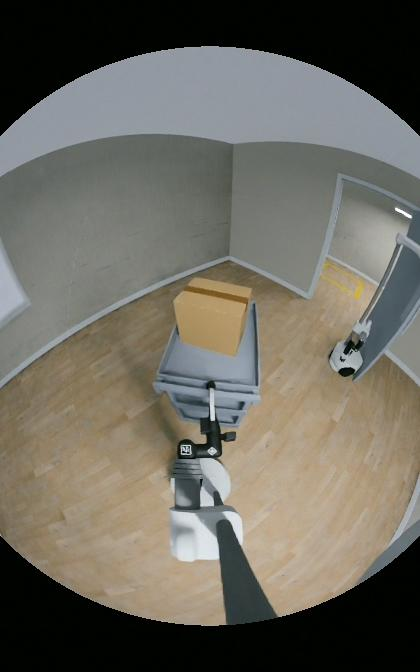

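move(
  blocking=false,
  r2={"base":{"translate_m":-0.68,"strafe_m":-0.05},"contact_limits":{"translate_m":0.3}},
  cameras=[],
)

wait(
  seconds=6,
  cameras=[],
)

move(
  blocking=false,
  r2={"base":{"translate_m":0.03,"strafe_m":0.28},"pace":"slow","contact_limits":{"translate_m":0.3}},
  cameras=[],
)

wait(
  seconds=6,
  cameras=[],
)

move(
  blocking=false,
  r2={"base":{"rotate_rad":-0.35},"pace":"slow"},
  cameras=[],
)

wait(
  seconds=5,
  cameras=["r2_head_camera"],
)

Scene clock: 423.27 s.
move: r2 moving
r1: as last shown
r1.lidar_m: 1.52 2.85 0.25 - 0.25 0.25 0.46 1.37 1.26 2.79 2.88 1.27
r1.motor_effort: lift_m=+22(22) arm_m=-4(4) wheel_0=-33(33) wheel_1=+32(32) wheel_2=+6(6)
r1.servo_current: wrist_yaw_rad=33(72) wrist_pitch_rad=39(46) wrist_roll_rad=39(72) gripper_m=39(46)
r1.contact_limits: translate_m 0.9
r1.wrist_depth_mm: - - - - - 1138 - / - - - - 1618 - - / - - - - - - - / - - - - - - - / - - - - - - - / 1661 1618 1430 198 179 1255 - / 1138 1078 179 179 162 1025 1042
r2.base_odometry: x=-1.684 y=-0.314 heading=-1.976
r2.turned_by_wheels: +0.000
r2.turned_by_imu: +0.000
r2.base_tilt: forward=-0.6 right=+0.1
r2.lidar_m: 0.39 0.43 2.53 3.15 2.96 2.99 2.47 2.22 2.21 2.78 1.52 0.42
r2.base_status: translate_m moving; strafe_m moving
r2.joint_positions: lift_m=+0.687 arm_m=+0.000 wrist_yaw_rad=+0.002 wrist_pitch_rad=+0.002 wrist_roll_rad=+1.569 gripper_m=-0.037
r2.joint_status: not commanded
r2.measured_speeds: translate_m=-0.122 strafe_m=-0.010 rotate_rad=-0.003 lift_m=+0.000 arm_m=+0.000 wrist_yaw_rad=+0.000 wrist_pitch_rad=+0.000 wrist_roll_rad=+0.000
r2.motor_effort: lift_m=+20(20) arm_m=-4(4) wheel_0=-5(12) wheel_1=-8(11) wheel_2=+14(17)
r2.servo_current: wrist_yaw_rad=39(46) wrist_pitch_rad=46(46) wrist_roll_rad=52(59) gripper_m=98(98)
r2.contact_limits: translate_m 0.3
r2.hand_pose: x=+0.4595 y=-0.0869 z=+0.8643 quat_wxyz=(+0.708, +0.706, +0.002, +0.000) (m; r2's base frame)
r2.wrist_depth_mm: - - - 142 196 1499 1118 / - - - 146 203 - - / - 421 407 151 210 - - / - 449 439 156 216 - - / - - 466 162 223 - - / - - 182 167 180 - - / - - - - 238 1618 512
pictures: none
No camera images: "cameras" was empty.

Scene clock: 426.53 s.
earlier move: r2 done
r1.base_odometry: x=-1.977 y=-0.549 heading=-2.471
r1.turned_by_wheels: +0.000
r1.turned_by_imu: +0.000
r1.base_tilt: forward=-1.6 right=+1.3
r1.lidar_m: 1.36 2.83 0.25 - 0.25 0.25 0.46 1.36 1.26 2.77 2.85 1.57
r1.base_status: not commanded
r1.joint_positions: lift_m=+0.250 arm_m=+0.000 wrist_yaw_rad=-0.002 wrist_pitch_rad=+0.002 wrist_roll_rad=+0.000 gripper_m=-0.020
r1.joint_status: not commanded
r1.measured_speeds: all 0
r1.motor_effort: lift_m=+22(22) arm_m=-4(4) wheel_0=-32(33) wheel_1=+32(33) wheel_2=+6(6)
r1.servo_current: wrist_yaw_rad=46(72) wrist_pitch_rad=46(46) wrist_roll_rad=46(72) gripper_m=46(52)
r1.contact_limits: translate_m 0.9
r1.hand_pose: x=+0.4591 y=-0.0880 z=+0.4273 quat_wxyz=(+1.000, +0.000, +0.001, -0.001) (m; r1's base frame)
r1.wrist_depth_mm: - - - - - - - / - - - 1366 - - - / - - - - - - - / - - - - - - - / - - - - - - - / 1576 1618 1464 198 181 1499 1464 / 1118 1078 179 179 162 1025 1060
r2.base_odometry: x=-1.473 y=+0.301 heading=-1.976
r2.turned_by_wheels: +0.000
r2.turned_by_imu: +0.003
r2.base_tilt: forward=-0.7 right=+0.1
r2.lidar_m: 0.42 0.45 3.05 2.86 2.61 2.64 1.88 1.69 1.71 2.14 2.15 0.40
r2.base_status: done
r2.joint_positions: lift_m=+0.687 arm_m=+0.000 wrist_yaw_rad=+0.003 wrist_pitch_rad=+0.002 wrist_roll_rad=+1.569 gripper_m=-0.037
r2.joint_status: not commanded
r2.measured_speeds: all 0
r2.motor_effort: lift_m=+20(20) arm_m=-3(4) wheel_0=+1(12) wheel_1=-3(11) wheel_2=+6(18)
r2.servo_current: wrist_yaw_rad=46(65) wrist_pitch_rad=39(46) wrist_roll_rad=39(59) gripper_m=91(104)
r2.contact_limits: translate_m 0.3
r2.hand_pose: x=+0.4595 y=-0.0867 z=+0.8643 quat_wxyz=(+0.708, +0.706, +0.002, +0.000) (m; r2's base frame)
r2.wrist_depth_mm: - - - 132 185 - - / - - 480 136 192 - - / - 413 404 142 203 - - / - 455 439 147 210 - - / - - 477 156 220 - - / - - 182 165 179 1808 - / - - - - 241 1618 492
wait: 3.27 of 6 s (r2 has come to rest)
pictures: none
No camera images: "cameras" was empty.

Scene clock: 427.03 s.
move: r2 moving
r1: as last shown
r1.base_tilt: forward=-1.5 right=+1.3
r1.lidar_m: 1.37 2.83 0.25 - 0.25 0.25 0.45 1.35 1.30 2.79 2.84 1.59
r1.servo_current: wrist_yaw_rad=59(65) wrist_pitch_rad=39(52) wrist_roll_rad=52(59) gripper_m=46(52)
r1.contact_limits: translate_m 0.9
r1.wrist_depth_mm: - - - - - - - / - - - 1397 - - - / - - - - - - - / - - - - - - - / - - - - - - - / 1661 1576 1464 198 181 1499 1430 / 1182 1118 178 180 162 991 1060
r2.base_odometry: x=-1.461 y=+0.294 heading=-1.976
r2.turned_by_wheels: -0.001
r2.turned_by_imu: -0.001
r2.base_tilt: forward=-0.7 right=+0.0
r2.lidar_m: 0.41 0.46 3.06 2.85 2.59 2.64 1.87 1.72 1.72 2.14 2.15 0.41
r2.base_status: translate_m moving; strafe_m moving
r2.joint_positions: lift_m=+0.687 arm_m=+0.000 wrist_yaw_rad=+0.000 wrist_pitch_rad=+0.002 wrist_roll_rad=+1.569 gripper_m=-0.037
r2.joint_status: not commanded
r2.measured_speeds: translate_m=+0.005 strafe_m=+0.052 rotate_rad=-0.001 lift_m=+0.000 arm_m=+0.000 wrist_yaw_rad=-0.034 wrist_pitch_rad=+0.000 wrist_roll_rad=+0.000
r2.motor_effort: lift_m=+20(20) arm_m=-4(4) wheel_0=-11(11) wheel_1=+7(8) wheel_2=-5(6)
r2.servo_current: wrist_yaw_rad=52(59) wrist_pitch_rad=39(46) wrist_roll_rad=46(52) gripper_m=91(104)
r2.contact_limits: translate_m 0.3
r2.hand_pose: x=+0.4593 y=-0.0874 z=+0.8643 quat_wxyz=(+0.708, +0.706, +0.001, -0.001) (m; r2's base frame)
r2.wrist_depth_mm: - - - 135 188 - - / - - 512 140 196 - - / - 410 407 146 206 - - / - 455 442 151 212 - - / - - 473 158 221 - - / - - 183 165 179 - - / - - - - 240 1708 500
pictures: none
No camera images: "cameras" was empty.

Scene clock: 430.53 s.
earlier move: r2 done
r1.base_odometry: x=-1.977 y=-0.549 heading=-2.471
r1.turned_by_wheels: +0.000
r1.turned_by_imu: +0.000
r1.base_tilt: forward=-1.6 right=+1.3
r1.lidar_m: 1.50 2.84 0.25 - 0.25 0.25 0.41 1.35 1.24 2.79 2.88 1.66
r1.base_status: not commanded
r1.joint_positions: lift_m=+0.250 arm_m=+0.000 wrist_yaw_rad=-0.002 wrist_pitch_rad=+0.002 wrist_roll_rad=+0.000 gripper_m=-0.020
r1.joint_status: not commanded
r1.measured_speeds: all 0
r1.motor_effort: lift_m=+22(22) arm_m=-4(4) wheel_0=-32(33) wheel_1=+32(33) wheel_2=+6(6)
r1.servo_current: wrist_yaw_rad=52(78) wrist_pitch_rad=39(52) wrist_roll_rad=39(65) gripper_m=39(52)
r1.contact_limits: translate_m 0.9
r1.hand_pose: x=+0.4591 y=-0.0880 z=+0.4273 quat_wxyz=(+1.000, +0.000, +0.001, -0.001) (m; r1's base frame)
r1.wrist_depth_mm: - - - - - - - / - - - - - - - / - - - - - - - / - - - - - - - / - - - - - - - / 1576 1618 1499 198 1336 1537 1464 / 1160 1078 178 179 162 1025 1042
r2.base_odometry: x=-1.228 y=+0.163 heading=-1.977
r2.turned_by_wheels: +0.000
r2.turned_by_imu: -0.001
r2.base_tilt: forward=-0.7 right=+0.1
r2.lidar_m: 0.45 2.84 2.87 2.65 2.42 2.43 2.12 1.90 1.93 2.35 2.05 0.34
r2.base_status: done
r2.joint_positions: lift_m=+0.687 arm_m=+0.000 wrist_yaw_rad=-0.010 wrist_pitch_rad=+0.002 wrist_roll_rad=+1.569 gripper_m=-0.037
r2.joint_status: not commanded
r2.measured_speeds: all 0
r2.motor_effort: lift_m=+20(20) arm_m=-3(4) wheel_0=-8(18) wheel_1=+2(8) wheel_2=-9(13)
r2.servo_current: wrist_yaw_rad=65(78) wrist_pitch_rad=46(52) wrist_roll_rad=46(65) gripper_m=91(104)
r2.contact_limits: translate_m 0.3
r2.hand_pose: x=+0.4584 y=-0.0902 z=+0.8643 quat_wxyz=(+0.708, +0.706, -0.003, -0.004) (m; r2's base frame)
r2.wrist_depth_mm: - 320 324 - 136 - - / - 366 368 - 152 - - / - 439 427 - 169 - - / - - 508 112 189 - - / - - - 128 216 1661 517 / - - 183 148 178 1537 484 / - - - - 286 375 1205
wait: 3.50 of 6 s (r2 has come to rest)
pictures: none
No camera images: "cameras" was empty.

Scene clock: 431.03 s.
move: r2 moving
r1: as last shown
r1.lidar_m: 1.50 2.84 0.25 - 0.25 0.25 0.47 1.35 1.26 2.80 2.89 1.66
r1.servo_current: wrist_yaw_rad=46(72) wrist_pitch_rad=39(46) wrist_roll_rad=39(59) gripper_m=46(46)
r1.contact_limits: translate_m 0.9
r1.wrist_depth_mm: - - - - - - - / - - - - - - - / - - - - - - - / - - - - - - - / - - - - - - - / 1618 1661 1464 198 1366 1464 1464 / 1160 1078 179 180 162 1008 1060
r2.base_odometry: x=-1.227 y=+0.163 heading=-2.100
r2.turned_by_wheels: -0.123
r2.turned_by_imu: -0.119
r2.base_tilt: forward=-0.7 right=+0.1
r2.lidar_m: 0.42 0.50 2.82 2.84 2.43 2.41 2.27 1.90 1.90 2.20 2.38 0.37
r2.base_status: rotate_rad moving
r2.joint_positions: lift_m=+0.687 arm_m=+0.000 wrist_yaw_rad=+0.008 wrist_pitch_rad=+0.002 wrist_roll_rad=+1.569 gripper_m=-0.037
r2.joint_status: not commanded
r2.measured_speeds: translate_m=-0.001 strafe_m=+0.000 rotate_rad=-0.485 lift_m=+0.000 arm_m=+0.000 wrist_yaw_rad=+0.028 wrist_pitch_rad=+0.000 wrist_roll_rad=+0.000
r2.motor_effort: lift_m=+20(20) arm_m=-4(4) wheel_0=+14(16) wheel_1=+9(10) wheel_2=+12(12)
r2.servo_current: wrist_yaw_rad=52(72) wrist_pitch_rad=33(46) wrist_roll_rad=52(52) gripper_m=91(98)
r2.hand_pose: x=+0.4600 y=-0.0850 z=+0.8643 quat_wxyz=(+0.708, +0.706, +0.004, +0.002) (m; r2's base frame)
r2.wrist_depth_mm: - 345 340 - - - - / - 362 366 - - - - / - 421 413 106 172 - - / - - 477 117 189 - - / - - - 130 211 1661 - / - - 185 147 178 1576 496 / - - - - - 1618 1229
pictures: none
No camera images: "cameras" was empty.

Scene clock: 432.00 s.
earlier move: r2 done
r1.base_odometry: x=-1.977 y=-0.549 heading=-2.471
r1.turned_by_wheels: +0.000
r1.turned_by_imu: +0.000
r1.base_tilt: forward=-1.6 right=+1.3
r1.lidar_m: 1.46 2.83 0.25 - 0.25 0.25 0.45 1.35 1.28 2.78 2.87 1.64
r1.base_status: not commanded
r1.joint_positions: lift_m=+0.250 arm_m=+0.000 wrist_yaw_rad=-0.002 wrist_pitch_rad=+0.002 wrist_roll_rad=+0.000 gripper_m=-0.020
r1.joint_status: not commanded
r1.measured_speeds: all 0
r1.motor_effort: lift_m=+22(22) arm_m=-4(4) wheel_0=-33(33) wheel_1=+32(33) wheel_2=+6(6)
r1.servo_current: wrist_yaw_rad=59(72) wrist_pitch_rad=46(52) wrist_roll_rad=39(59) gripper_m=46(52)
r1.contact_limits: translate_m 0.9
r1.hand_pose: x=+0.4591 y=-0.0880 z=+0.4273 quat_wxyz=(+1.000, +0.000, +0.001, -0.001) (m; r1's base frame)
r1.wrist_depth_mm: - - - - - - - / - - - - - - - / - - - - - - - / - - - - - - - / - - - - - - - / 1618 1618 1464 198 1308 1537 1430 / 1160 1078 179 179 162 976 1042
r2.base_odometry: x=-1.227 y=+0.163 heading=-2.325
r2.turned_by_wheels: -0.225
r2.turned_by_imu: -0.219
r2.base_tilt: forward=-0.7 right=+0.0
r2.lidar_m: 0.39 0.44 2.83 2.98 2.52 2.41 2.51 1.96 1.87 2.00 2.77 0.43
r2.base_status: done
r2.joint_positions: lift_m=+0.687 arm_m=+0.000 wrist_yaw_rad=+0.009 wrist_pitch_rad=+0.002 wrist_roll_rad=+1.569 gripper_m=-0.037
r2.joint_status: not commanded
r2.measured_speeds: all 0
r2.motor_effort: lift_m=+20(20) arm_m=-4(4) wheel_0=+9(16) wheel_1=+6(10) wheel_2=+7(14)
r2.servo_current: wrist_yaw_rad=52(78) wrist_pitch_rad=39(46) wrist_roll_rad=52(59) gripper_m=98(104)
r2.hand_pose: x=+0.4601 y=-0.0849 z=+0.8643 quat_wxyz=(+0.708, +0.706, +0.004, +0.002) (m; r2's base frame)
r2.wrist_depth_mm: - - - 147 202 1537 1182 / - - - 151 207 741 - / - - 418 154 212 - - / - 442 427 157 217 809 - / - - 459 163 223 - - / - - 185 167 179 - - / - - 521 - 235 1661 -
wait: 0.97 of 5 s (r2 has come to rest)
pictures: r2_head_camera
Images, in order (width x height): r2_head_camera 420x560.

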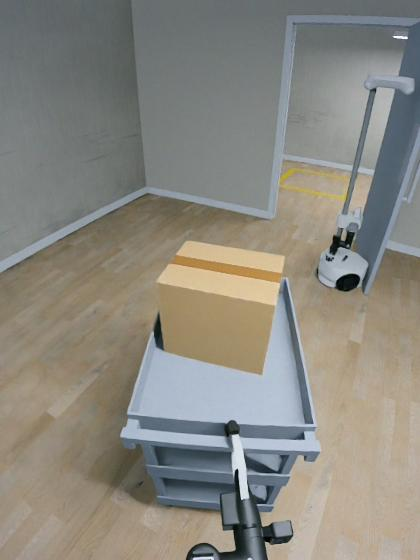

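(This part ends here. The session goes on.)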